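# Seat the hose connector fully on the tap

## Task

Slide the hose connector onto the tap until it sits fully home, and make sure the pipe frame is still upright afterwards.

## Robot and tools

Robot: two six-joint arms, each carrying a sixteen-motor four-finger hand. left_arm has a left hand, right_arm a right hand (mirror images). Bases in the scene frame: left_arm at (-0.042, +0.367, 0) m, right_arm at (+0.041, -0.317, 0) m, both facing roughly +x. A camera stand stands behind the arms; a loose object may occasionally get a brief external nudge.

Scene frame: origin at table-top height, halfway between the two nominal bases; +x points out across the table, +z up, +y toward left_arm. Arm names do not match image left/right. All reported positions (metres), quaternions (wxyz), velocities and Hand targets use this frame. Reported hand positions and orientations may be a few cm off, more at long reach.

Hand point frame (right hand): +z runs along straightened fingers toward the tips, +y leaves the palm face (palm surface at y = -0.062), +x crosses the palm away from the thumb. On the left hand +x points toward the thumb. Straight fingertips end about 0.156 m beyond the hand point; knuckles sit at z = -0.017. A rigid mast near the wrist on the palm side (x +0.05 to +0.10, z -0.16 to -0.11, up to y = +0.06; x sign flipped on the left hand) can strike things.

execute_actions(actions, cameras): actions is a list of actions; each action is a list of 1 to 15 rows, each row one 1/30 s step, so an action lasts 0.5 s and a short table repeats its final row. Every row is one flat list of exactly 48 numbers in [-1, 1], covering both arms even if only one moves:
1-6 left_arm dx, dy, dz, rx, ry, rz;
7-22 left hand motor goals;
23 left current_limit; 24 left speed;
25-30 right_arm dx, dy, dz, rx, ry, rz;
31-46 right hand motor goals;
47 right current_limit; 48 right speed.
Motor order in each hand block (and in every hand result list): index_mcp, index_abd, index_pip, index_dip, middle_mcp, middle_abd, middle_pip, middle_dip, ring_mcp, ring_abd, ring_pip, ring_dip, thumb_cmc, thumb_axl, thumb_mcp, thumb_ipl.

Arm numbers are offsets, not poses: displacement along scene-frame axes plus a rotation vector turning about the Hand target position, measured from the Hand target at the start of that action. Every row in one action refers to that same start, not to the row before; a new action starts from the updated target, so repeating an offset moves further. Scale: 1.0 = 0.6 m or 180 degrees (0.01 = 6 mm). A translation longer than 1.0 is shortened. The controller limits commanded orientation to 40 degrees from the measured one. The hand often stops short of the target; an all-zero action re-requests it, and if a gap remains, send that gap as an extra offset. Tiny moves may not start. Arm sag means the hand rests low, especially with a load; command a bit higher. To stop pressing into something, command the target back past the hand's actual position.

Hand numbers are absolute joint goals, scaled linearly between each hinge's two stops. Toward -1: _mcp, _pip, _dip curl a finger (straight at +0.75, +0.58, +0.70); _abd swings it sideways away from the thumb (straight 0.00); thumb_cmc brings the thumb from beside the palm to in front of it (straight +0.71); thumb_axl rolls it (straight +0.68); thumb_mcp (+0.23) and thumb_ipl (+0.17) bend it. A 0 is a real goal; to keep a hand unchanged, resend its hand_goal, hand_current_limit and hand_speed. current_limit maps -1..+1 to 0..550 mA (minimum 11 mA); speed sets goal-chasing rate at (speed+1)/2 of 8.5 rad/s. Defaults: +0.4 and -0.6; last values persist. Grip force grows with how far the goal lies past the object surface.

cameras: list of names (cam_high, cam_low, cam_left_wrist, cam_right_wrist) or ["all"]; images come back when asked or when actions is empty. An unknown name voids the call.

Results: per arm end_effector_position/quat, Hand target (the next offset base), joint positions, velocities ("within noise" when still), torques (include gravity; joints 3 and 4 wrap at ±28 N m), motor temperatures, and some step-wise positions. Per hand: hand_goal, hand_measured, hand_current_ma (positive pushes toward -1), hand_state (moving, goal, blocked, overload), hand_current_limit, hand_speed.

zoom_image(camera, region): enlarges [x0, y0, x1, y1] pixels of the newest image from that camera, at most 504x504. cam_high and cam_low are 896x504; wrist cameras 672x504 fisheye.
read_manual(section): licence texts only; no motion.
finished_scene(scene): ends permanently; the connector must stay seated without help.

Avoid: dropping or releasing moving parts, slamming or hard pushes, knocking the pipe frame over, anything leaving the table, contact between the two arms or one hand gripping the other, hand motors at 495 mA or more for 5 s (10 s shutdown), motors at 85 °C (warning) or 100 °C (arm collapses for 30-60 s) from long stretches, holding loads or pushing at unreachable targets. Hand commands sent while an arm is stopped are discarded.

Each tool is called by a JSON object that holds its "op" and its "data", one argument or row to a line.

## Session

{"op": "execute_actions", "data": {
  "actions": [],
  "cameras": ["all"]
}}

Scene clock: 0.00 s.
left_arm: end_effector_position=(+0.1650, +0.6954, +0.2949) hand_goal=(+0.754, +0.000, +0.576, +0.696, +0.754, +0.000, +0.576, +0.696, +0.754, +0.000, +0.576, +0.696, +0.714, +0.678, +0.226, +0.168) hand_measured=(+0.754, +0.000, +0.576, +0.696, +0.754, +0.000, +0.576, +0.696, +0.754, +0.000, +0.576, +0.696, +0.714, +0.678, +0.226, +0.168) hand_current_ma=(+0, +0, +0, +0, +0, +0, +0, +0, +0, +0, +0, +0, +0, +0, +0, +0) hand_state=(goal, goal, goal, goal, goal, goal, goal, goal, goal, goal, goal, goal, goal, goal, goal, goal) hand_current_limit=0.40 hand_speed=-0.60 end_effector_quat_wxyz=(-0.079, +0.426, +0.485, +0.760) | right_arm: end_effector_position=(+0.3612, -0.2650, +0.2104) hand_goal=(+0.754, +0.000, +0.576, +0.696, +0.754, +0.000, +0.576, +0.696, +0.754, +0.000, +0.576, +0.696, +0.714, +0.678, +0.226, +0.168) hand_measured=(+0.754, +0.000, +0.576, +0.696, +0.754, +0.000, +0.576, +0.696, +0.754, +0.000, +0.576, +0.696, +0.714, +0.678, +0.226, +0.168) hand_current_ma=(+0, +0, +0, +0, +0, +0, +0, +0, +0, +0, +0, +0, +0, +0, +0, +0) hand_state=(goal, goal, goal, goal, goal, goal, goal, goal, goal, goal, goal, goal, goal, goal, goal, goal) hand_current_limit=0.40 hand_speed=-0.60 end_effector_quat_wxyz=(+0.000, -0.079, +0.997, +0.004)
Joint positions: left_arm=[1.223 1.28 0.221 1.235 0.289 0.773] | right_arm=[-0.075 1.165 1.039 -1.445 -0.008 -1.846]
Joint velocities: within noise
Joint torques (N m): no reading
Motor temperatures (°C): left_arm=[32 31 24 24 27 26] | right_arm=[35 28 25 29 26 25]
Heat: left arm: hottest waist 32 °C; right arm: hottest waist 35 °C.
Hand target: left_arm +0.1660, +0.6983, +0.3061; -0.083, +0.420, +0.474, +0.769 | right_arm +0.3680, -0.2658, +0.2193; +0.012, -0.079, +0.997, +0.001

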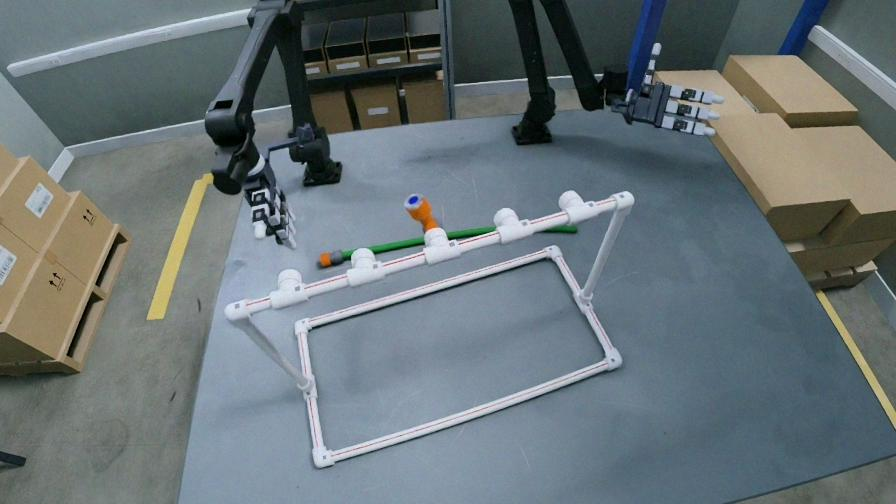

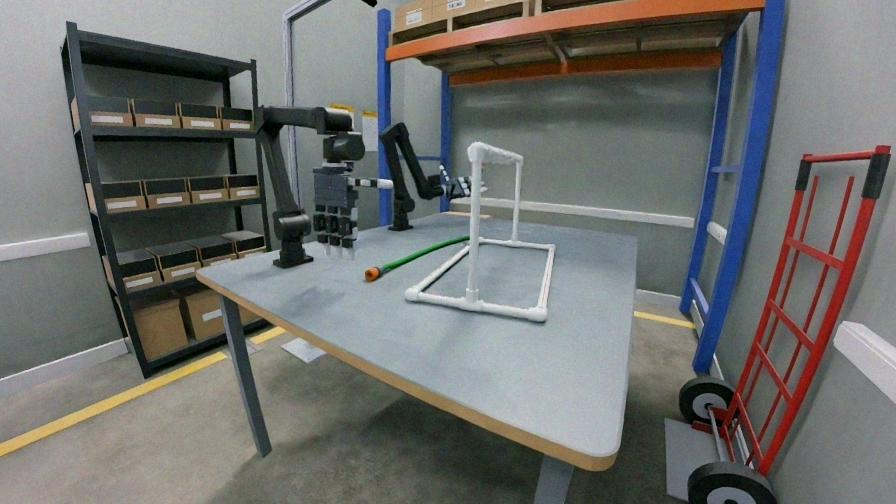

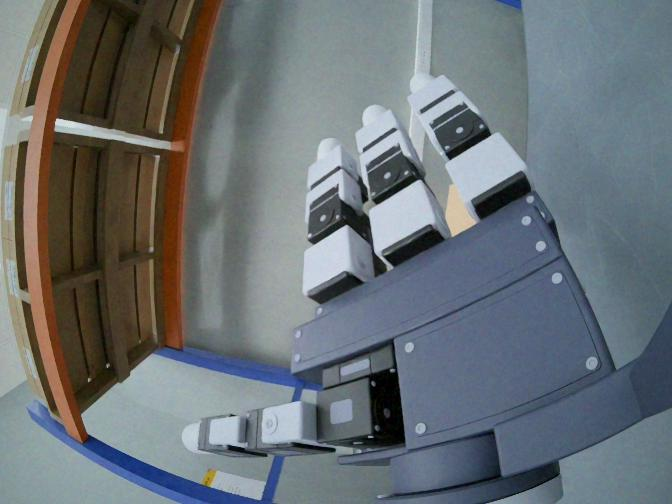

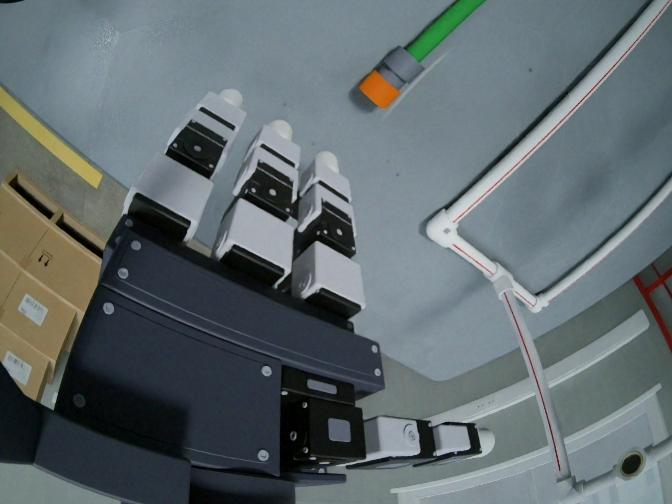

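{"op": "zoom_image", "data": {
  "camera": "cam_high",
  "region": [300, 170, 600, 290]
}}

{"op": "zoom_image", "data": {
  "camera": "cam_low",
  "region": [340, 120, 580, 330]
}}

{"op": "zoom_image", "data": {
  "camera": "cam_high",
  "region": [390, 180, 470, 270]
}}

{"op": "zoom_image", "data": {
  "camera": "cam_right_wrist",
  "region": [330, 0, 530, 130]
}}

Scaled by 1.680 from the camera's 896x504 image, which has a finer 1280x720 frame.

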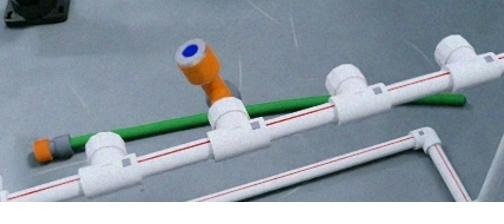

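Scaled by 2.100 from the camera's 896x504 image, which has a finer 1280x720 frame.

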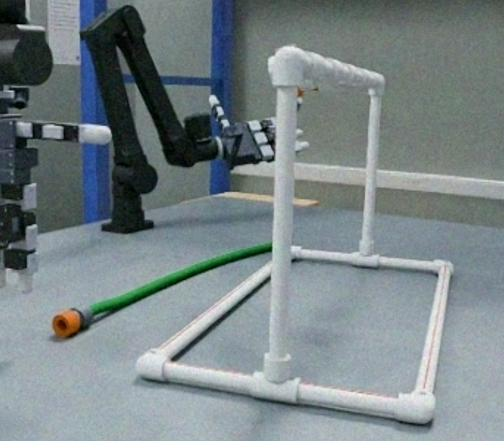

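Scaled by 5.600 from the camera's 896x504 image, which has a finer 1280x720 frame.

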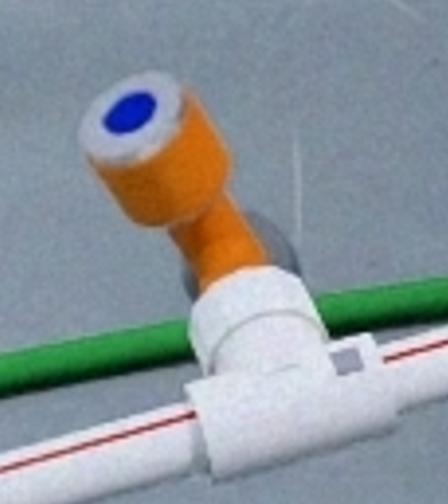

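Scaled by 2.520 from the camera's 672x504 image, which has a finer 960x720 frame.

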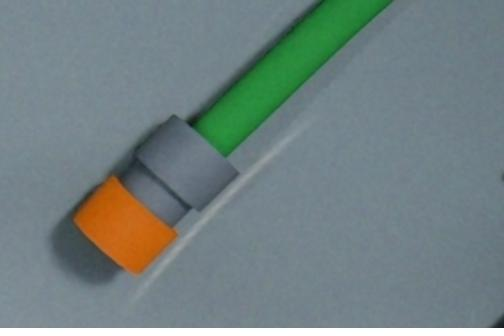

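{"op": "execute_actions", "data": {
  "actions": [
    [[0.081,-0.158,0.01,0.1605,0.0905,-0.023,0.754,0,0.576,0.696,0.754,0,0.576,0.696,0.754,0,0.576,0.696,0.714,0.678,0.226,0.168,0.4,-0.6,0,0,0,0,0,0,0.754,0,0.576,0.696,0.754,0,0.576,0.696,0.754,0,0.576,0.696,0.714,0.678,0.226,0.168,0.4,-0.6]],
    [[0.081,-0.158,0.01,0.1605,0.0905,-0.023,0.754,0,0.576,0.696,0.754,0,0.576,0.696,0.754,0,0.576,0.696,0.714,0.678,0.226,0.168,0.4,-0.6,0,0,0,0,0,0,0.754,0,0.576,0.696,0.754,0,0.576,0.696,0.754,0,0.576,0.696,0.714,0.678,0.226,0.168,0.4,-0.6]],
    [[0.081,-0.158,0.01,0.1605,0.0905,-0.023,0.754,0,0.576,0.696,0.754,0,0.576,0.696,0.754,0,0.576,0.696,0.714,0.678,0.226,0.168,0.4,-0.6,0,0,0,0,0,0,0.754,0,0.576,0.696,0.754,0,0.576,0.696,0.754,0,0.576,0.696,0.714,0.678,0.226,0.168,0.4,-0.6]],
    [[0.081,-0.158,0.01,0.1605,0.0905,-0.023,0.754,0,0.576,0.696,0.754,0,0.576,0.696,0.754,0,0.576,0.696,0.714,0.678,0.226,0.168,0.4,-0.6,0,0,0,0,0,0,0.754,0,0.576,0.696,0.754,0,0.576,0.696,0.754,0,0.576,0.696,0.714,0.678,0.226,0.168,0.4,-0.6]]
  ],
  "cameras": ["cam_high", "cam_left_wrist"]
}}

Scene clock: 112.47 s.
left_arm: end_effector_position=(+0.3480, +0.3204, +0.3071) hand_goal=(+0.754, +0.000, +0.576, +0.696, +0.754, +0.000, +0.576, +0.696, +0.754, +0.000, +0.576, +0.696, +0.714, +0.678, +0.226, +0.168) hand_measured=(+0.746, -0.002, +0.576, +0.696, +0.748, -0.002, +0.576, +0.696, +0.746, -0.002, +0.576, +0.696, +0.708, +0.678, +0.226, +0.168) hand_current_ma=(-27, -8, +1, +0, -21, -7, +1, +0, -27, -7, +1, +0, -20, -2, +1, -1) hand_state=(goal, goal, goal, goal, goal, goal, goal, goal, goal, goal, goal, goal, goal, goal, goal, goal) hand_current_limit=0.40 hand_speed=-0.60 end_effector_quat_wxyz=(-0.171, +0.464, -0.342, +0.799) | right_arm: end_effector_position=(+0.3612, -0.2650, +0.2104) hand_goal=(+0.754, +0.000, +0.576, +0.696, +0.754, +0.000, +0.576, +0.696, +0.754, +0.000, +0.576, +0.696, +0.714, +0.678, +0.226, +0.168) hand_measured=(+0.754, +0.000, +0.576, +0.696, +0.754, +0.000, +0.576, +0.696, +0.754, +0.000, +0.576, +0.696, +0.714, +0.678, +0.224, +0.168) hand_current_ma=(+0, +0, +0, +0, +0, +0, +0, +0, +0, +0, +0, +0, +0, +0, -1, +0) hand_state=(goal, goal, goal, goal, goal, goal, goal, goal, goal, goal, goal, goal, goal, goal, goal, goal) hand_current_limit=0.40 hand_speed=-0.60 end_effector_quat_wxyz=(+0.000, -0.079, +0.997, +0.004)
Joint positions: left_arm=[0.33 1.087 0.421 1.13 0.723 2.097] | right_arm=[-0.075 1.165 1.039 -1.445 -0.008 -1.846]
Joint torques (N m): left_arm=[-2.96 -4.13 13.34 3.3 -0.55 -0.17] | right_arm=[0.67 -6.65 9.95 -0.1 0 -0.13]
Motor temperatures (°C): left_arm=[31 31 29 24 26 25] | right_arm=[35 29 32 28 26 25]
Heat: left arm: hottest waist 31 °C; right arm: hottest waist 35 °C.
Hand target: left_arm +0.3604, +0.3191, +0.3300; -0.415, +0.500, -0.475, +0.594 | right_arm +0.3680, -0.2658, +0.2193; +0.012, -0.079, +0.997, +0.001
Off the commanded pose: left_arm 0.026 m, 55 deg; orientation clipped | right_arm 0.011 m, 1 deg.
joint sent to its limit (left arm) — joint 6 (wrist roll), upper limit. The joint targets are off in orientation, not in position.
Step readings (end_effector_position of left_arm | right_arm):
0: (+0.1650, +0.6954, +0.2949) | (+0.3612, -0.2650, +0.2104)
1: (+0.1654, +0.6950, +0.2949) | (+0.3612, -0.2650, +0.2104)
2: (+0.1679, +0.6911, +0.2953) | (+0.3612, -0.2650, +0.2104)
4: (+0.1761, +0.6732, +0.2981) | (+0.3612, -0.2650, +0.2104)
8: (+0.1954, +0.6320, +0.3018) | (+0.3612, -0.2650, +0.2104)
15: (+0.2083, +0.6111, +0.3031) | (+0.3612, -0.2650, +0.2104)
16: (+0.2094, +0.6096, +0.3026) | (+0.3612, -0.2650, +0.2104)
17: (+0.2125, +0.6038, +0.3016) | (+0.3612, -0.2650, +0.2104)
19: (+0.2224, +0.5810, +0.3017) | (+0.3612, -0.2650, +0.2104)
23: (+0.2393, +0.5317, +0.3101) | (+0.3612, -0.2650, +0.2104)
30: (+0.2521, +0.5059, +0.3118) | (+0.3612, -0.2650, +0.2104)
31: (+0.2533, +0.5050, +0.3106) | (+0.3612, -0.2650, +0.2104)
32: (+0.2552, +0.4994, +0.3080) | (+0.3612, -0.2650, +0.2104)
34: (+0.2607, +0.4742, +0.3031) | (+0.3612, -0.2650, +0.2104)
38: (+0.2723, +0.4224, +0.3078) | (+0.3612, -0.2650, +0.2104)
45: (+0.2940, +0.4097, +0.3104) | (+0.3612, -0.2650, +0.2104)
46: (+0.2956, +0.4096, +0.3089) | (+0.3612, -0.2650, +0.2104)
47: (+0.2971, +0.4055, +0.3072) | (+0.3612, -0.2650, +0.2104)
49: (+0.3027, +0.3844, +0.3034) | (+0.3612, -0.2650, +0.2104)
53: (+0.3185, +0.3354, +0.3029) | (+0.3612, -0.2650, +0.2104)
60: (+0.3446, +0.3212, +0.3059) | (+0.3612, -0.2650, +0.2104)
camera_calibration:
cam_left_wrist: T_world_to_cam=[[0.401851, 0.915402, -0.0235658, -0.457056], [-0.838139, 0.378056, 0.393188, 0.002562], [0.368834, -0.138252, 0.919156, -0.238935], [0, 0, 0, 1]] pos_world=[0.273943, 0.384388, 0.20784]
Images, in order (width x height): cam_high 896x504, cam_left_wrist 672x504.

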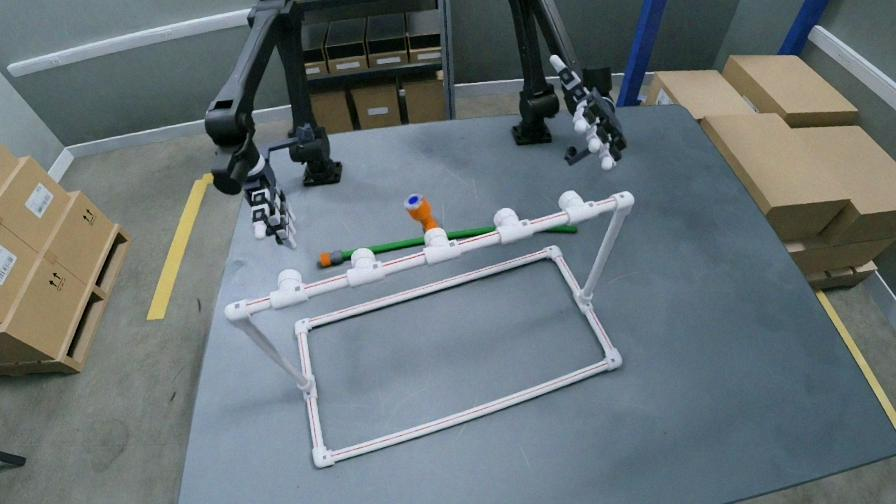

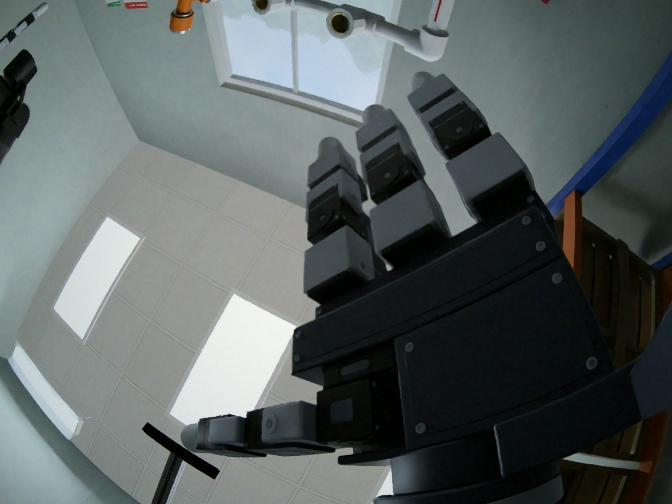

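{"op": "zoom_image", "data": {
  "camera": "cam_left_wrist",
  "region": [130, 0, 270, 70]
}}

Scaled by 3.600 from the camera's 672x504 image, which has a finer 960x720 frame.

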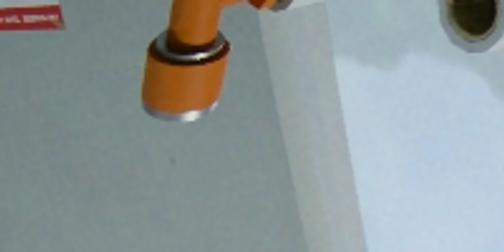

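{"op": "execute_actions", "data": {
  "actions": [
    [[0.008,-0.116,0,-0.0545,0.111,-0.024,0.754,0,0.576,0.696,0.754,0,0.576,0.696,0.754,0,0.576,0.696,0.714,0.678,0.226,0.168,0.4,-0.6,0,0,0,0,0,0,0.754,0,0.576,0.696,0.754,0,0.576,0.696,0.754,0,0.576,0.696,0.714,0.678,0.226,0.168,0.4,-0.6]],
    [[0.008,-0.116,0,-0.0545,0.111,-0.024,0.754,0,0.576,0.696,0.754,0,0.576,0.696,0.754,0,0.576,0.696,0.714,0.678,0.226,0.168,0.4,-0.6,0,0,0,0,0,0,0.754,0,0.576,0.696,0.754,0,0.576,0.696,0.754,0,0.576,0.696,0.714,0.678,0.226,0.168,0.4,-0.6]]
  ],
  "cameras": ["cam_high", "cam_left_wrist"]
}}

Scene clock: 170.10 s.
left_arm: end_effector_position=(+0.3591, +0.1856, +0.2904) hand_goal=(+0.754, +0.000, +0.576, +0.696, +0.754, +0.000, +0.576, +0.696, +0.754, +0.000, +0.576, +0.696, +0.714, +0.678, +0.226, +0.168) hand_measured=(+0.748, -0.002, +0.576, +0.696, +0.750, -0.002, +0.576, +0.696, +0.748, -0.002, +0.576, +0.696, +0.708, +0.678, +0.226, +0.168) hand_current_ma=(-22, -8, +1, +0, -17, -7, +1, +0, -21, -7, +1, +0, -20, -2, +1, -1) hand_state=(goal, goal, goal, goal, goal, goal, goal, goal, goal, goal, goal, goal, goal, goal, goal, goal) hand_current_limit=0.40 hand_speed=-0.60 end_effector_quat_wxyz=(+0.020, +0.752, -0.343, +0.562) | right_arm: end_effector_position=(+0.3612, -0.2650, +0.2104) hand_goal=(+0.754, +0.000, +0.576, +0.696, +0.754, +0.000, +0.576, +0.696, +0.754, +0.000, +0.576, +0.696, +0.714, +0.678, +0.226, +0.168) hand_measured=(+0.754, +0.000, +0.576, +0.696, +0.754, +0.000, +0.576, +0.696, +0.754, +0.000, +0.576, +0.696, +0.714, +0.678, +0.224, +0.168) hand_current_ma=(+0, +0, +0, +0, +0, +0, +0, +0, +0, +0, +0, +0, +0, +0, -1, +0) hand_state=(goal, goal, goal, goal, goal, goal, goal, goal, goal, goal, goal, goal, goal, goal, goal, goal) hand_current_limit=0.40 hand_speed=-0.60 end_effector_quat_wxyz=(+0.000, -0.079, +0.997, +0.004)
Joint positions: left_arm=[-0.133 0.961 0.733 -0.17 0.329 2.098] | right_arm=[-0.075 1.165 1.039 -1.445 -0.008 -1.846]
Joint torques (N m): left_arm=[-2.84 -6.53 16.73 2.73 -0.03 -0.2] | right_arm=[1.38 -6.18 9.91 -0.25 -0.02 -0.13]
Motor temperatures (°C): left_arm=[31 31 35 24 26 25] | right_arm=[34 29 33 28 25 24]
Heat: left arm: hottest elbow 35 °C; right arm: hottest waist 34 °C.
Hand target: left_arm +0.3700, +0.1799, +0.3300; -0.094, +0.698, -0.517, +0.487 | right_arm +0.3680, -0.2658, +0.2193; +0.012, -0.079, +0.997, +0.001
Off the commanded pose: left_arm 0.041 m, 26 deg | right_arm 0.011 m, 1 deg.
joint sent to its limit (left arm) — joint 6 (wrist roll), upper limit. The joint targets are off in position and orientation.
Step readings (end_effector_position of left_arm | right_arm):
0: (+0.3480, +0.3204, +0.3071) | (+0.3612, -0.2650, +0.2104)
1: (+0.3481, +0.3201, +0.3072) | (+0.3612, -0.2650, +0.2104)
2: (+0.3489, +0.3177, +0.3062) | (+0.3612, -0.2650, +0.2104)
4: (+0.3508, +0.3042, +0.3035) | (+0.3612, -0.2650, +0.2104)
8: (+0.3479, +0.2635, +0.3023) | (+0.3612, -0.2650, +0.2104)
15: (+0.3550, +0.2534, +0.3009) | (+0.3612, -0.2650, +0.2104)
16: (+0.3559, +0.2537, +0.3002) | (+0.3612, -0.2650, +0.2104)
17: (+0.3562, +0.2514, +0.2985) | (+0.3612, -0.2650, +0.2104)
19: (+0.3555, +0.2387, +0.2959) | (+0.3612, -0.2650, +0.2104)
23: (+0.3513, +0.1985, +0.2967) | (+0.3612, -0.2650, +0.2104)
30: (+0.3601, +0.1865, +0.2939) | (+0.3612, -0.2650, +0.2104)
camera_calibration:
cam_left_wrist: T_world_to_cam=[[0.23424, 0.878558, -0.416254, -0.157482], [-0.277546, 0.47078, 0.837457, -0.278167], [0.931719, -0.0806362, 0.354115, -0.29508], [0, 0, 0, 1]] pos_world=[0.234616, 0.245518, 0.271893]
Images, in order (width x height): cam_high 896x504, cam_left_wrist 672x504.

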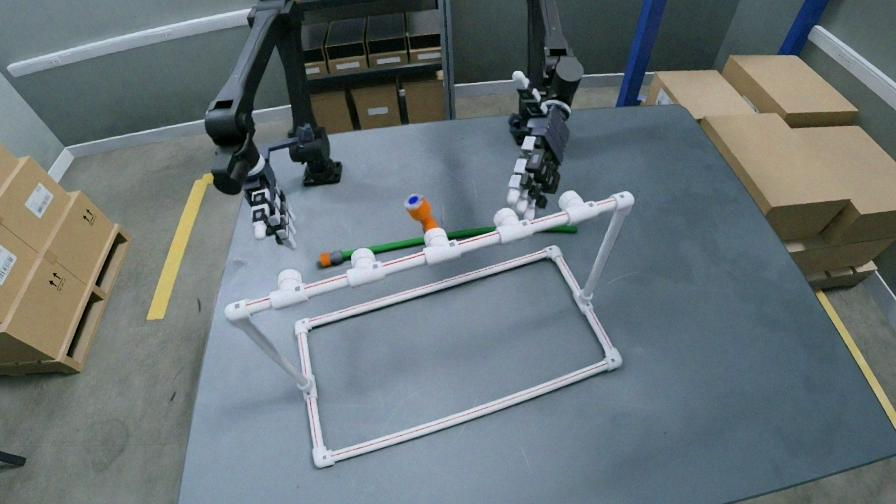

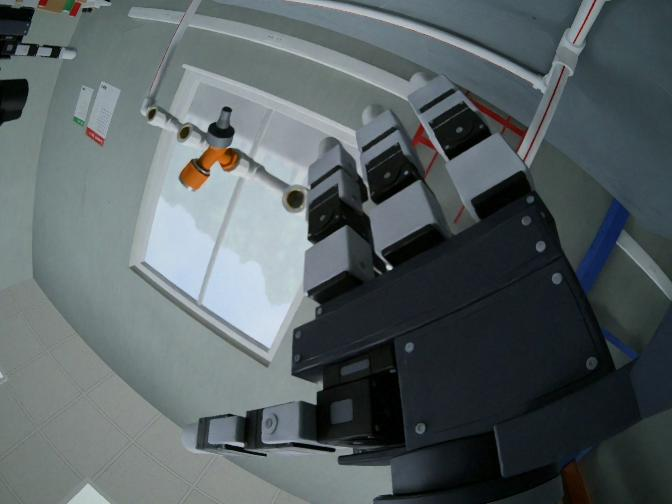

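{"op": "zoom_image", "data": {
  "camera": "cam_left_wrist",
  "region": [150, 90, 310, 220]
}}

Scaled by 3.150 from the camera's 672x504 image, which has a finer 960x720 frame.

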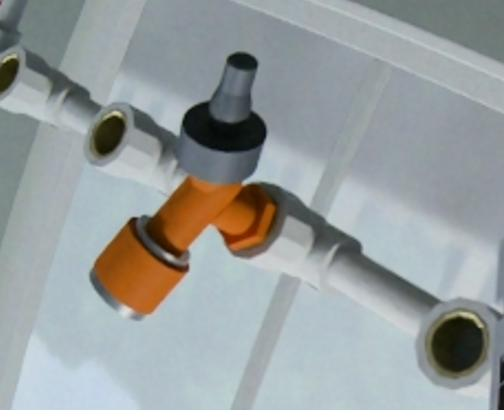

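{"op": "execute_actions", "data": {
  "actions": [],
  "cameras": ["all"]
}}

{"op": "zoom_image", "data": {
  "camera": "cam_low",
  "region": [450, 130, 530, 200]
}}

{"op": "zoom_image", "data": {
  "camera": "cam_right_wrist",
  "region": [500, 330, 672, 504]
}}

Scene clock: 245.60 s.
left_arm: end_effector_position=(+0.3591, +0.1856, +0.2903) hand_goal=(+0.754, +0.000, +0.576, +0.696, +0.754, +0.000, +0.576, +0.696, +0.754, +0.000, +0.576, +0.696, +0.714, +0.678, +0.226, +0.168) hand_measured=(+0.748, -0.002, +0.576, +0.696, +0.750, -0.002, +0.576, +0.696, +0.748, -0.002, +0.576, +0.696, +0.708, +0.678, +0.226, +0.168) hand_current_ma=(-22, -8, +1, +0, -17, -7, +1, +0, -21, -7, +1, +0, -20, -2, +1, -1) hand_state=(goal, goal, goal, goal, goal, goal, goal, goal, goal, goal, goal, goal, goal, goal, goal, goal) hand_current_limit=0.40 hand_speed=-0.60 end_effector_quat_wxyz=(+0.020, +0.752, -0.343, +0.562) | right_arm: end_effector_position=(+0.3612, -0.2650, +0.2104) hand_goal=(+0.754, +0.000, +0.576, +0.696, +0.754, +0.000, +0.576, +0.696, +0.754, +0.000, +0.576, +0.696, +0.714, +0.678, +0.226, +0.168) hand_measured=(+0.754, +0.000, +0.576, +0.696, +0.754, +0.000, +0.576, +0.696, +0.754, +0.000, +0.576, +0.696, +0.714, +0.678, +0.224, +0.168) hand_current_ma=(+0, +0, +0, +0, +0, +0, +0, +0, +0, +0, +0, +0, +0, +0, -1, +0) hand_state=(goal, goal, goal, goal, goal, goal, goal, goal, goal, goal, goal, goal, goal, goal, goal, goal) hand_current_limit=0.40 hand_speed=-0.60 end_effector_quat_wxyz=(+0.000, -0.079, +0.997, +0.004)
Joint positions: left_arm=[-0.133 0.961 0.733 -0.17 0.329 2.098] | right_arm=[-0.075 1.165 1.039 -1.445 -0.008 -1.846]
Joint velocities: within noise
Joint torques (N m): left_arm=[-2.84 -6.65 16.75 2.78 -0.02 -0.2] | right_arm=[1.26 -6.59 10.02 -0.14 -0.02 -0.11]
Motor temperatures (°C): left_arm=[31 31 52 24 26 25] | right_arm=[34 29 34 28 25 24]
Heat: left arm: hottest elbow 52 °C; right arm: hottest waist 34 °C.
Hand target: left_arm +0.3700, +0.1799, +0.3300; -0.094, +0.698, -0.517, +0.488 | right_arm +0.3680, -0.2658, +0.2193; +0.012, -0.079, +0.997, +0.001
Off the commanded pose: left_arm 0.042 m, 26 deg | right_arm 0.011 m, 1 deg.
camera_calibration:
cam_left_wrist: T_world_to_cam=[[0.23407, 0.87856, -0.416346, -0.157417], [-0.277201, 0.470776, 0.837574, -0.278279], [0.931864, -0.0806397, 0.353732, -0.295009], [0, 0, 0, 1]] pos_world=[0.234616, 0.245518, 0.271893]

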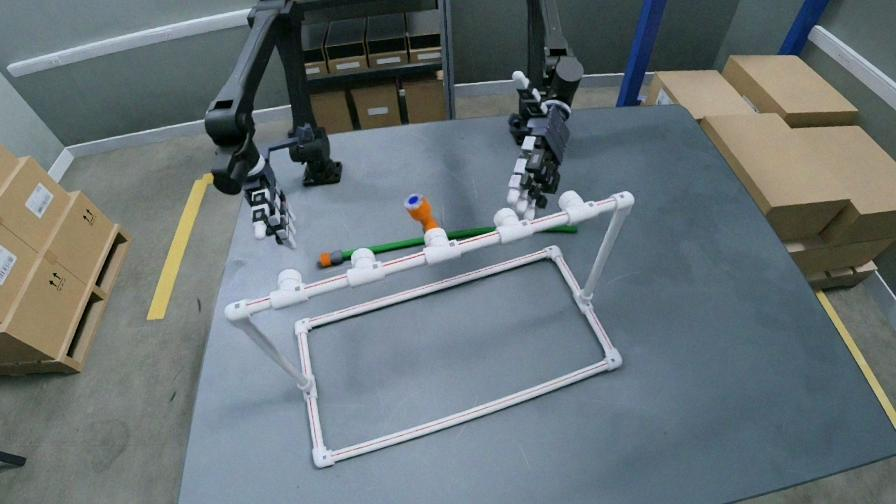

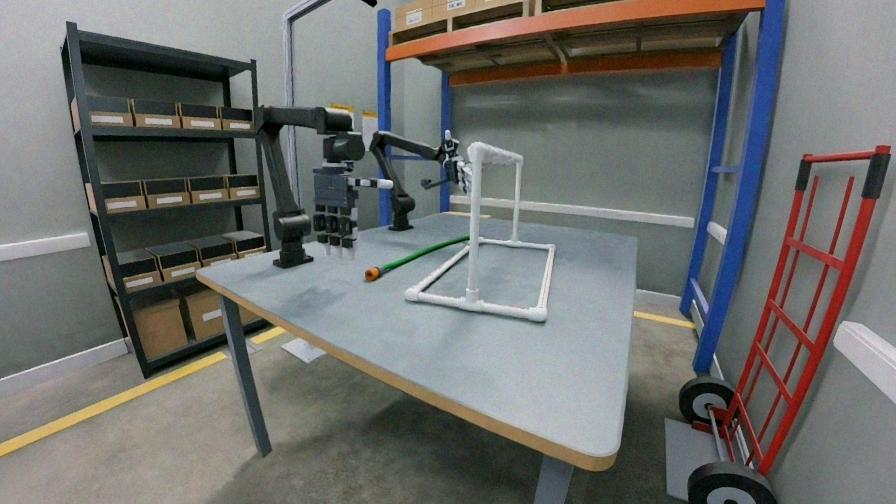

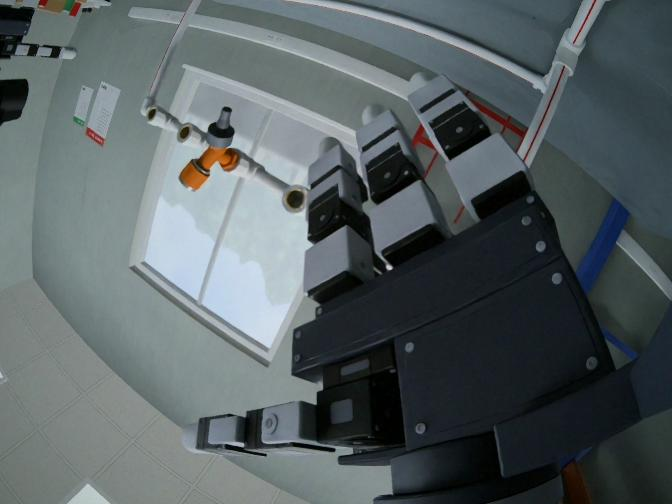

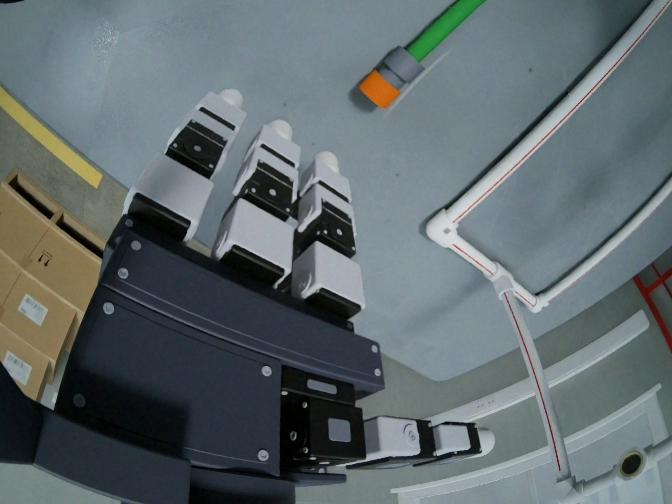

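Scaled by 6.300 from the camera's 896x504 image, which has a finer 1280x720 frame.

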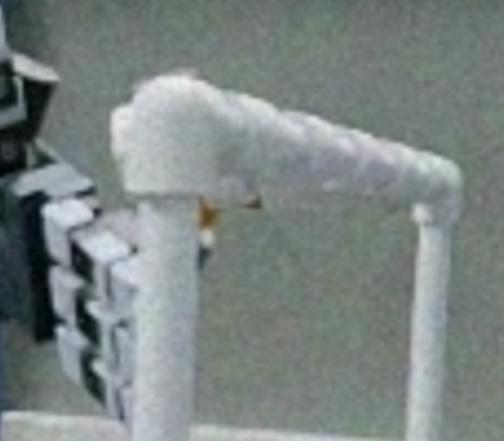

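Scaled by 2.897 from the camera's 672x504 image, which has a finer 960x720 frame.

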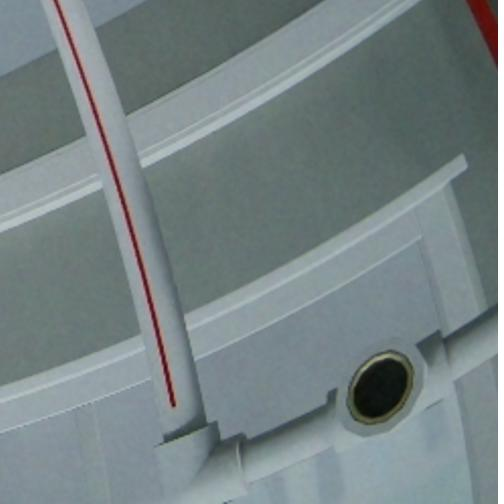

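{"op": "execute_actions", "data": {
  "actions": [
    [[-0.083,0.095,-0.011,0,0,0,0.754,0,0.576,0.696,0.754,0,0.576,0.696,0.754,0,0.576,0.696,0.714,0.678,0.226,0.168,0.4,-0.6,0.0123,-0.013,0.0067,0,0,-0.2022,0.754,0.2,0.576,0.696,0.754,-0.2,0.576,0.696,0.754,-0.3,0.576,0.696,0.714,0.678,0.226,0.168,0.4,-0.6]],
    [[-0.083,0.095,-0.011,0,0,0,0.754,0,0.576,0.696,0.754,0,0.576,0.696,0.754,0,0.576,0.696,0.714,0.678,0.226,0.168,0.4,-0.6,0.0123,-0.013,0.0067,0,0,-0.2022,0.754,0.2,0.576,0.696,0.754,-0.2,0.576,0.696,0.754,-0.3,0.576,0.696,0.714,0.678,0.226,0.168,0.4,-0.6]],
    [[-0.083,0.095,-0.011,0,0,0,0.754,0,0.576,0.696,0.754,0,0.576,0.696,0.754,0,0.576,0.696,0.714,0.678,0.226,0.168,0.4,-0.6,0.0123,-0.013,0.0067,0,0,-0.2022,0.754,0.2,0.576,0.696,0.754,-0.2,0.576,0.696,0.754,-0.3,0.576,0.696,0.714,0.678,0.226,0.168,0.4,-0.6]],
    [[0,0,0,0,0,0,0.754,0,0.576,0.696,0.754,0,0.576,0.696,0.754,0,0.576,0.696,0.714,0.678,0.226,0.168,0.4,-0.6,0.0123,-0.013,0.0067,0,0,-0.2022,0.754,0.2,0.576,0.696,0.754,-0.2,0.576,0.696,0.754,-0.3,0.576,0.696,0.714,0.678,0.226,0.168,0.4,-0.6]],
    [[0,0,0,0,0,0,0.754,0,0.576,0.696,0.754,0,0.576,0.696,0.754,0,0.576,0.696,0.714,0.678,0.226,0.168,0.4,-0.6,0.0123,-0.013,0.0067,0,0,-0.2022,0.754,0.2,0.576,0.696,0.754,-0.2,0.576,0.696,0.754,-0.3,0.576,0.696,0.714,0.678,0.226,0.168,0.4,-0.6]]
  ],
  "cameras": ["all"]
}}

Scene clock: 803.57 s.
left_arm: end_effector_position=(+0.2171, +0.3487, +0.2989) hand_goal=(+0.754, +0.000, +0.576, +0.696, +0.754, +0.000, +0.576, +0.696, +0.754, +0.000, +0.576, +0.696, +0.714, +0.678, +0.226, +0.168) hand_measured=(+0.748, -0.002, +0.576, +0.696, +0.750, -0.002, +0.576, +0.696, +0.748, -0.002, +0.576, +0.696, +0.708, +0.678, +0.226, +0.168) hand_current_ma=(-20, -8, +1, +0, -16, -7, +1, +0, -20, -7, +0, +0, -17, -2, -3, -1) hand_state=(goal, goal, goal, goal, goal, goal, goal, goal, goal, goal, goal, goal, goal, goal, goal, goal) hand_current_limit=0.40 hand_speed=-0.60 end_effector_quat_wxyz=(-0.020, +0.599, -0.365, +0.712) | right_arm: end_effector_position=(+0.3924, -0.3052, +0.2245) hand_goal=(+0.754, +0.200, +0.576, +0.696, +0.754, -0.200, +0.576, +0.696, +0.754, -0.300, +0.576, +0.696, +0.714, +0.678, +0.226, +0.168) hand_measured=(+0.752, +0.198, +0.576, +0.696, +0.754, -0.196, +0.576, +0.696, +0.754, -0.296, +0.576, +0.696, +0.714, +0.678, +0.224, +0.168) hand_current_ma=(+0, -1, +0, +0, +0, +1, +0, +0, +0, +1, +0, +0, +0, +0, -1, +0) hand_state=(goal, goal, goal, goal, goal, goal, goal, goal, goal, goal, goal, goal, goal, goal, goal, goal) hand_current_limit=0.40 hand_speed=-0.60 end_effector_quat_wxyz=(+0.001, +0.997, +0.075, -0.025)
Joint positions: left_arm=[0.734 0.645 0.4 0.296 1.276 2.098] | right_arm=[0.307 1.357 1.241 -1.505 -0.008 1.686]
Joint torques (N m): left_arm=[-2.14 -0.03 12.97 3.02 0 -0.21] | right_arm=[0.5 -7.82 12.1 -0.85 0.22 -0.03]
Motor temperatures (°C): left_arm=[29 30 68 24 25 25] | right_arm=[32 29 39 26 25 24]
Heat: left arm: hottest elbow 68 °C; right arm: hottest elbow 39 °C.
Hand target: left_arm +0.2206, +0.3509, +0.3101; -0.094, +0.698, -0.516, +0.488 | right_arm +0.4049, -0.3048, +0.2393; +0.002, +0.998, +0.062, -0.012
Off the commanded pose: left_arm 0.012 m, 34 deg; orientation clipped at the end of an earlier action of this call | right_arm 0.020 m, 2 deg.
joint sent to its limit (left arm) — joint 6 (wrist roll), upper limit. The joint targets are off in orientation, not in position.
Step readings (end_effector_position of left_arm | right_arm):
0: (+0.3591, +0.1856, +0.2903) | (+0.3612, -0.2650, +0.2104)
1: (+0.3589, +0.1856, +0.2904) | (+0.3616, -0.2649, +0.2105)
2: (+0.3572, +0.1866, +0.2907) | (+0.3641, -0.2647, +0.2115)
4: (+0.3489, +0.1929, +0.2933) | (+0.3683, -0.2651, +0.2136)
8: (+0.3313, +0.2162, +0.3106) | (+0.3678, -0.2712, +0.2193)
15: (+0.3208, +0.2319, +0.3255) | (+0.3736, -0.2754, +0.2276)
16: (+0.3201, +0.2321, +0.3239) | (+0.3746, -0.2747, +0.2272)
17: (+0.3177, +0.2338, +0.3219) | (+0.3762, -0.2743, +0.2267)
19: (+0.3066, +0.2413, +0.3151) | (+0.3776, -0.2743, +0.2248)
23: (+0.2869, +0.2695, +0.3042) | (+0.3742, -0.2768, +0.2229)
30: (+0.2707, +0.2860, +0.3114) | (+0.3783, -0.2765, +0.2263)
31: (+0.2694, +0.2867, +0.3112) | (+0.3785, -0.2759, +0.2262)
32: (+0.2668, +0.2884, +0.3106) | (+0.3791, -0.2760, +0.2262)
34: (+0.2574, +0.2960, +0.3073) | (+0.3799, -0.2760, +0.2261)
38: (+0.2404, +0.3215, +0.3007) | (+0.3786, -0.2767, +0.2247)
45: (+0.2215, +0.3383, +0.3037) | (+0.3760, -0.2826, +0.2130)
46: (+0.2192, +0.3390, +0.3044) | (+0.3759, -0.2837, +0.2109)
47: (+0.2175, +0.3395, +0.3047) | (+0.3756, -0.2846, +0.2093)
49: (+0.2152, +0.3408, +0.3055) | (+0.3760, -0.2853, +0.2082)
53: (+0.2156, +0.3439, +0.3054) | (+0.3813, -0.2869, +0.2130)
60: (+0.2176, +0.3471, +0.3016) | (+0.3862, -0.2955, +0.2172)
61: (+0.2176, +0.3474, +0.3012) | (+0.3860, -0.2968, +0.2170)
62: (+0.2176, +0.3476, +0.3009) | (+0.3851, -0.2973, +0.2166)
64: (+0.2175, +0.3478, +0.3005) | (+0.3856, -0.2961, +0.2176)
68: (+0.2172, +0.3481, +0.2998) | (+0.3968, -0.2955, +0.2223)
75: (+0.2171, +0.3485, +0.2991) | (+0.3974, -0.3036, +0.2211)
camera_calibration:
cam_left_wrist: T_world_to_cam=[[0.463361, 0.839198, -0.284681, -0.339259], [-0.556045, 0.525472, 0.643967, -0.302282], [0.690008, -0.140094, 0.710114, -0.185847], [0, 0, 0, 1]] pos_world=[0.117353, 0.41751, 0.230052]
cam_right_wrist: T_world_to_cam=[[-0.643385, -0.759026, 0.099672, 0.0247999], [-0.467257, 0.492487, 0.734253, 0.12339], [-0.606404, 0.425835, -0.671519, 0.648981], [0, 0, 0, 1]] pos_world=[0.467156, -0.318303, 0.342732]

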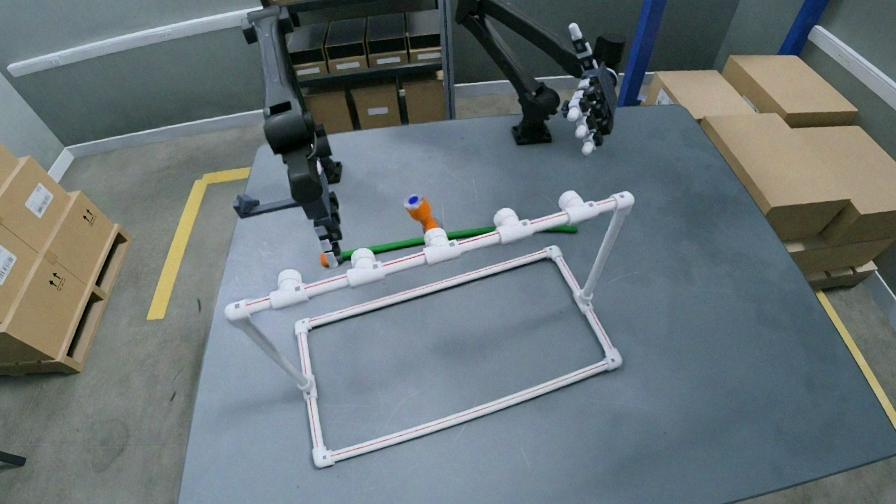

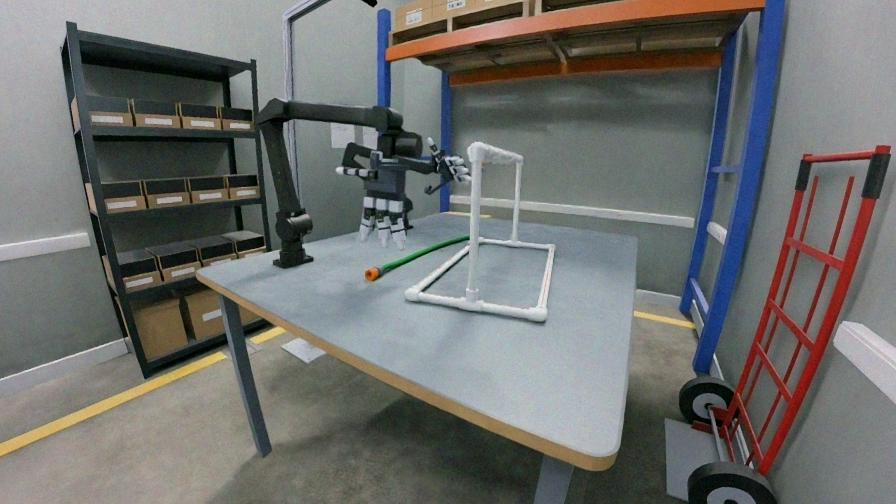

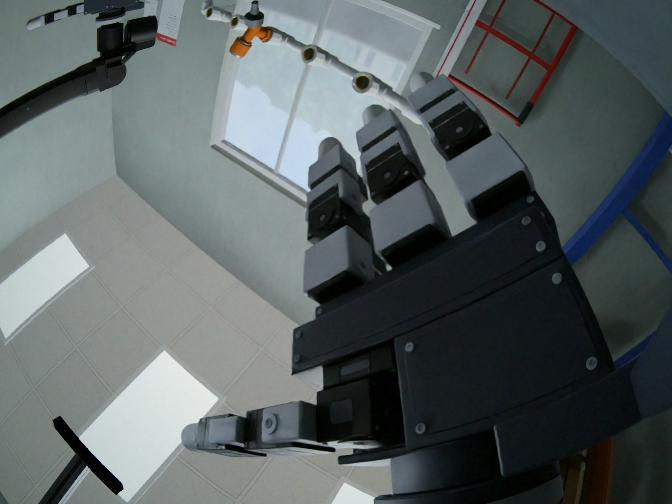

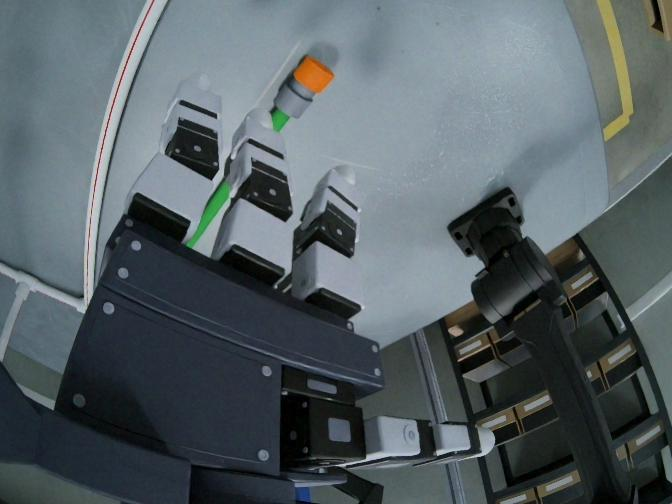

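{"op": "zoom_image", "data": {
  "camera": "cam_low",
  "region": [330, 190, 450, 300]
}}

{"op": "zoom_image", "data": {
  "camera": "cam_left_wrist",
  "region": [200, 0, 320, 100]
}}

Scaled by 4.200 from the camera's 896x504 image, which has a finer 1280x720 frame.

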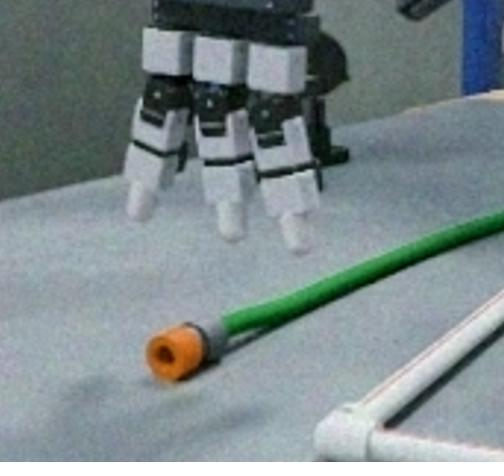

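Scaled by 4.200 from the camera's 672x504 image, which has a finer 960x720 frame.

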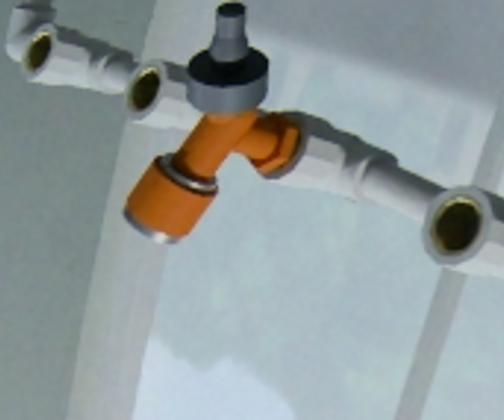

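{"op": "execute_actions", "data": {
  "actions": [
    [[0,0,0,0,0,0,0.754,0,0.576,0.696,0.754,0,0.576,0.696,0.754,0,0.576,0.696,0.714,0.678,0.226,0.168,0.4,-0.6,0.0167,0.0043,-0.1,0,-0.016,0,0.754,0.2,0.576,0.696,0.754,-0.2,0.576,0.696,0.754,-0.3,0.576,0.696,0.714,0.678,0.226,0.168,0.4,-0.6]]
  ],
  "cameras": ["cam_right_wrist","cam_low"]
}}

{"op": "zoom_image", "data": {
  "camera": "cam_low",
  "region": [330, 190, 450, 300]
}}

Scene clock: 881.10 s.
left_arm: end_effector_position=(+0.2169, +0.3487, +0.2987) hand_goal=(+0.754, +0.000, +0.576, +0.696, +0.754, +0.000, +0.576, +0.696, +0.754, +0.000, +0.576, +0.696, +0.714, +0.678, +0.226, +0.168) hand_measured=(+0.748, -0.002, +0.576, +0.696, +0.750, -0.002, +0.576, +0.696, +0.748, -0.002, +0.576, +0.696, +0.708, +0.678, +0.226, +0.168) hand_current_ma=(-20, -8, +1, +0, -16, -7, +1, +0, -20, -7, +0, +0, -17, -2, -3, -1) hand_state=(goal, goal, goal, goal, goal, goal, goal, goal, goal, goal, goal, goal, goal, goal, goal, goal) hand_current_limit=0.40 hand_speed=-0.60 end_effector_quat_wxyz=(-0.020, +0.597, -0.368, +0.712) | right_arm: end_effector_position=(+0.4141, -0.3019, +0.1833) hand_goal=(+0.754, +0.200, +0.576, +0.696, +0.754, -0.200, +0.576, +0.696, +0.754, -0.300, +0.576, +0.696, +0.714, +0.678, +0.226, +0.168) hand_measured=(+0.752, +0.198, +0.576, +0.696, +0.754, -0.196, +0.576, +0.696, +0.754, -0.296, +0.576, +0.696, +0.714, +0.678, +0.224, +0.168) hand_current_ma=(+0, +0, +0, +0, +0, +1, +0, +0, +0, +1, +0, +0, +0, +0, -1, +0) hand_state=(goal, goal, goal, goal, goal, goal, goal, goal, goal, goal, goal, goal, goal, goal, goal, goal) hand_current_limit=0.40 hand_speed=-0.60 end_effector_quat_wxyz=(+0.002, +0.998, +0.069, +0.012)
Joint positions: left_arm=[0.734 0.649 0.4 0.305 1.281 2.098] | right_arm=[0.307 1.387 1.164 -1.325 0.009 1.698]
Joint torques (N m): left_arm=[-2.2 -0.03 13.03 3.07 0 -0.21] | right_arm=[0.56 -8.18 7.64 0.16 0.23 0.02]
Motor temperatures (°C): left_arm=[28 30 55 24 25 25] | right_arm=[32 30 43 26 25 24]
Heat: left arm: hottest elbow 55 °C; right arm: hottest elbow 43 °C.
Hand target: left_arm +0.2206, +0.3509, +0.3102; -0.094, +0.698, -0.516, +0.488 | right_arm +0.4150, -0.3022, +0.1793; +0.003, +0.998, +0.062, +0.013
Off the commanded pose: left_arm 0.012 m, 34 deg | right_arm 0.004 m, 1 deg.
joint sent to its limit (left arm) — joint 6 (wrist roll), upper limit. The joint targets are off in orientation, not in position.
Step readings (end_effector_position of left_arm | right_arm):
0: (+0.2171, +0.3487, +0.2989) | (+0.3924, -0.3052, +0.2245)
1: (+0.2170, +0.3487, +0.2989) | (+0.3925, -0.3052, +0.2245)
2: (+0.2170, +0.3486, +0.2989) | (+0.3952, -0.3047, +0.2240)
4: (+0.2169, +0.3486, +0.2989) | (+0.4026, -0.3036, +0.2190)
8: (+0.2169, +0.3487, +0.2988) | (+0.4114, -0.3021, +0.1998)
15: (+0.2169, +0.3487, +0.2987) | (+0.4129, -0.3022, +0.1834)
camera_calibration:
cam_right_wrist: T_world_to_cam=[[-0.658021, -0.751409, 0.0489141, 0.0629462], [-0.514867, 0.496377, 0.698944, 0.189499], [-0.549472, 0.434735, -0.713502, 0.619837], [0, 0, 0, 1]] pos_world=[0.47957, -0.316229, 0.306727]
Images, in order (width x height): cam_low 896x504, cam_right_wrist 672x504.

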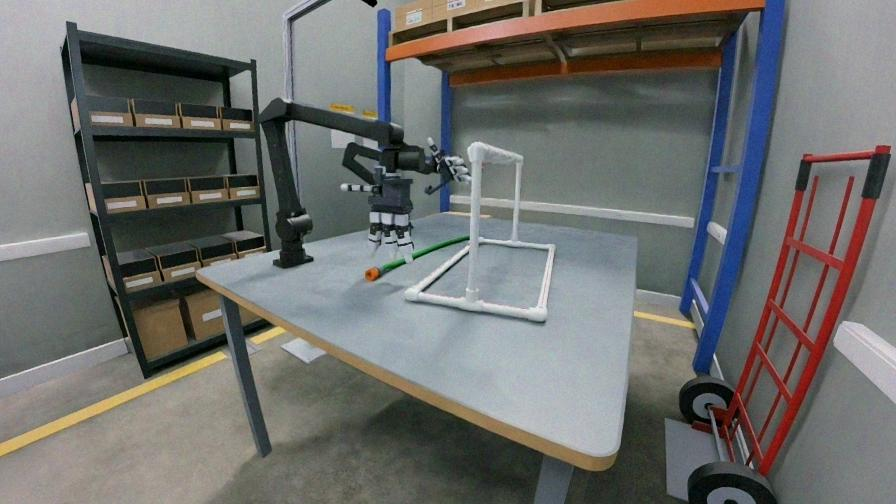

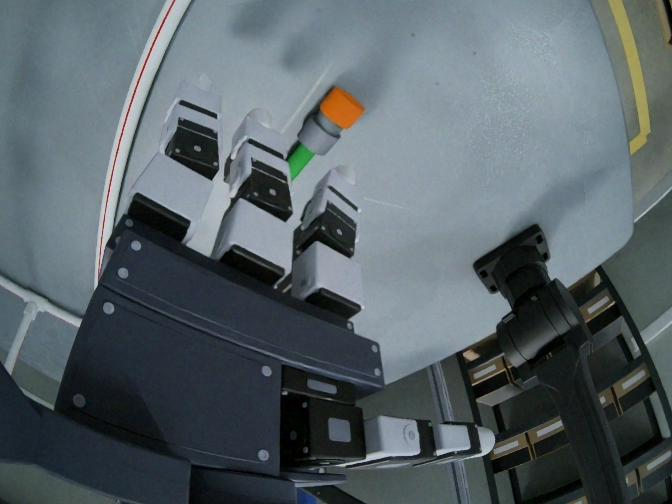

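Scaled by 4.200 from the camera's 896x504 image, which has a finer 1280x720 frame.

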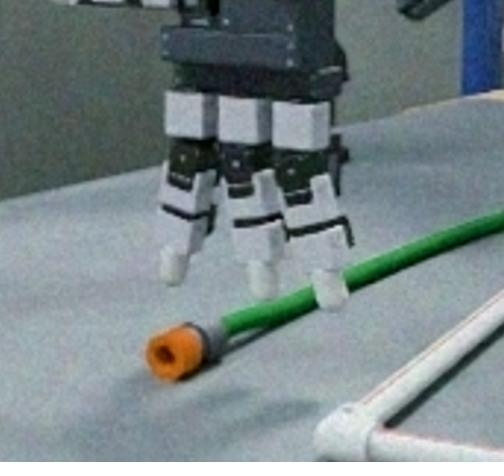

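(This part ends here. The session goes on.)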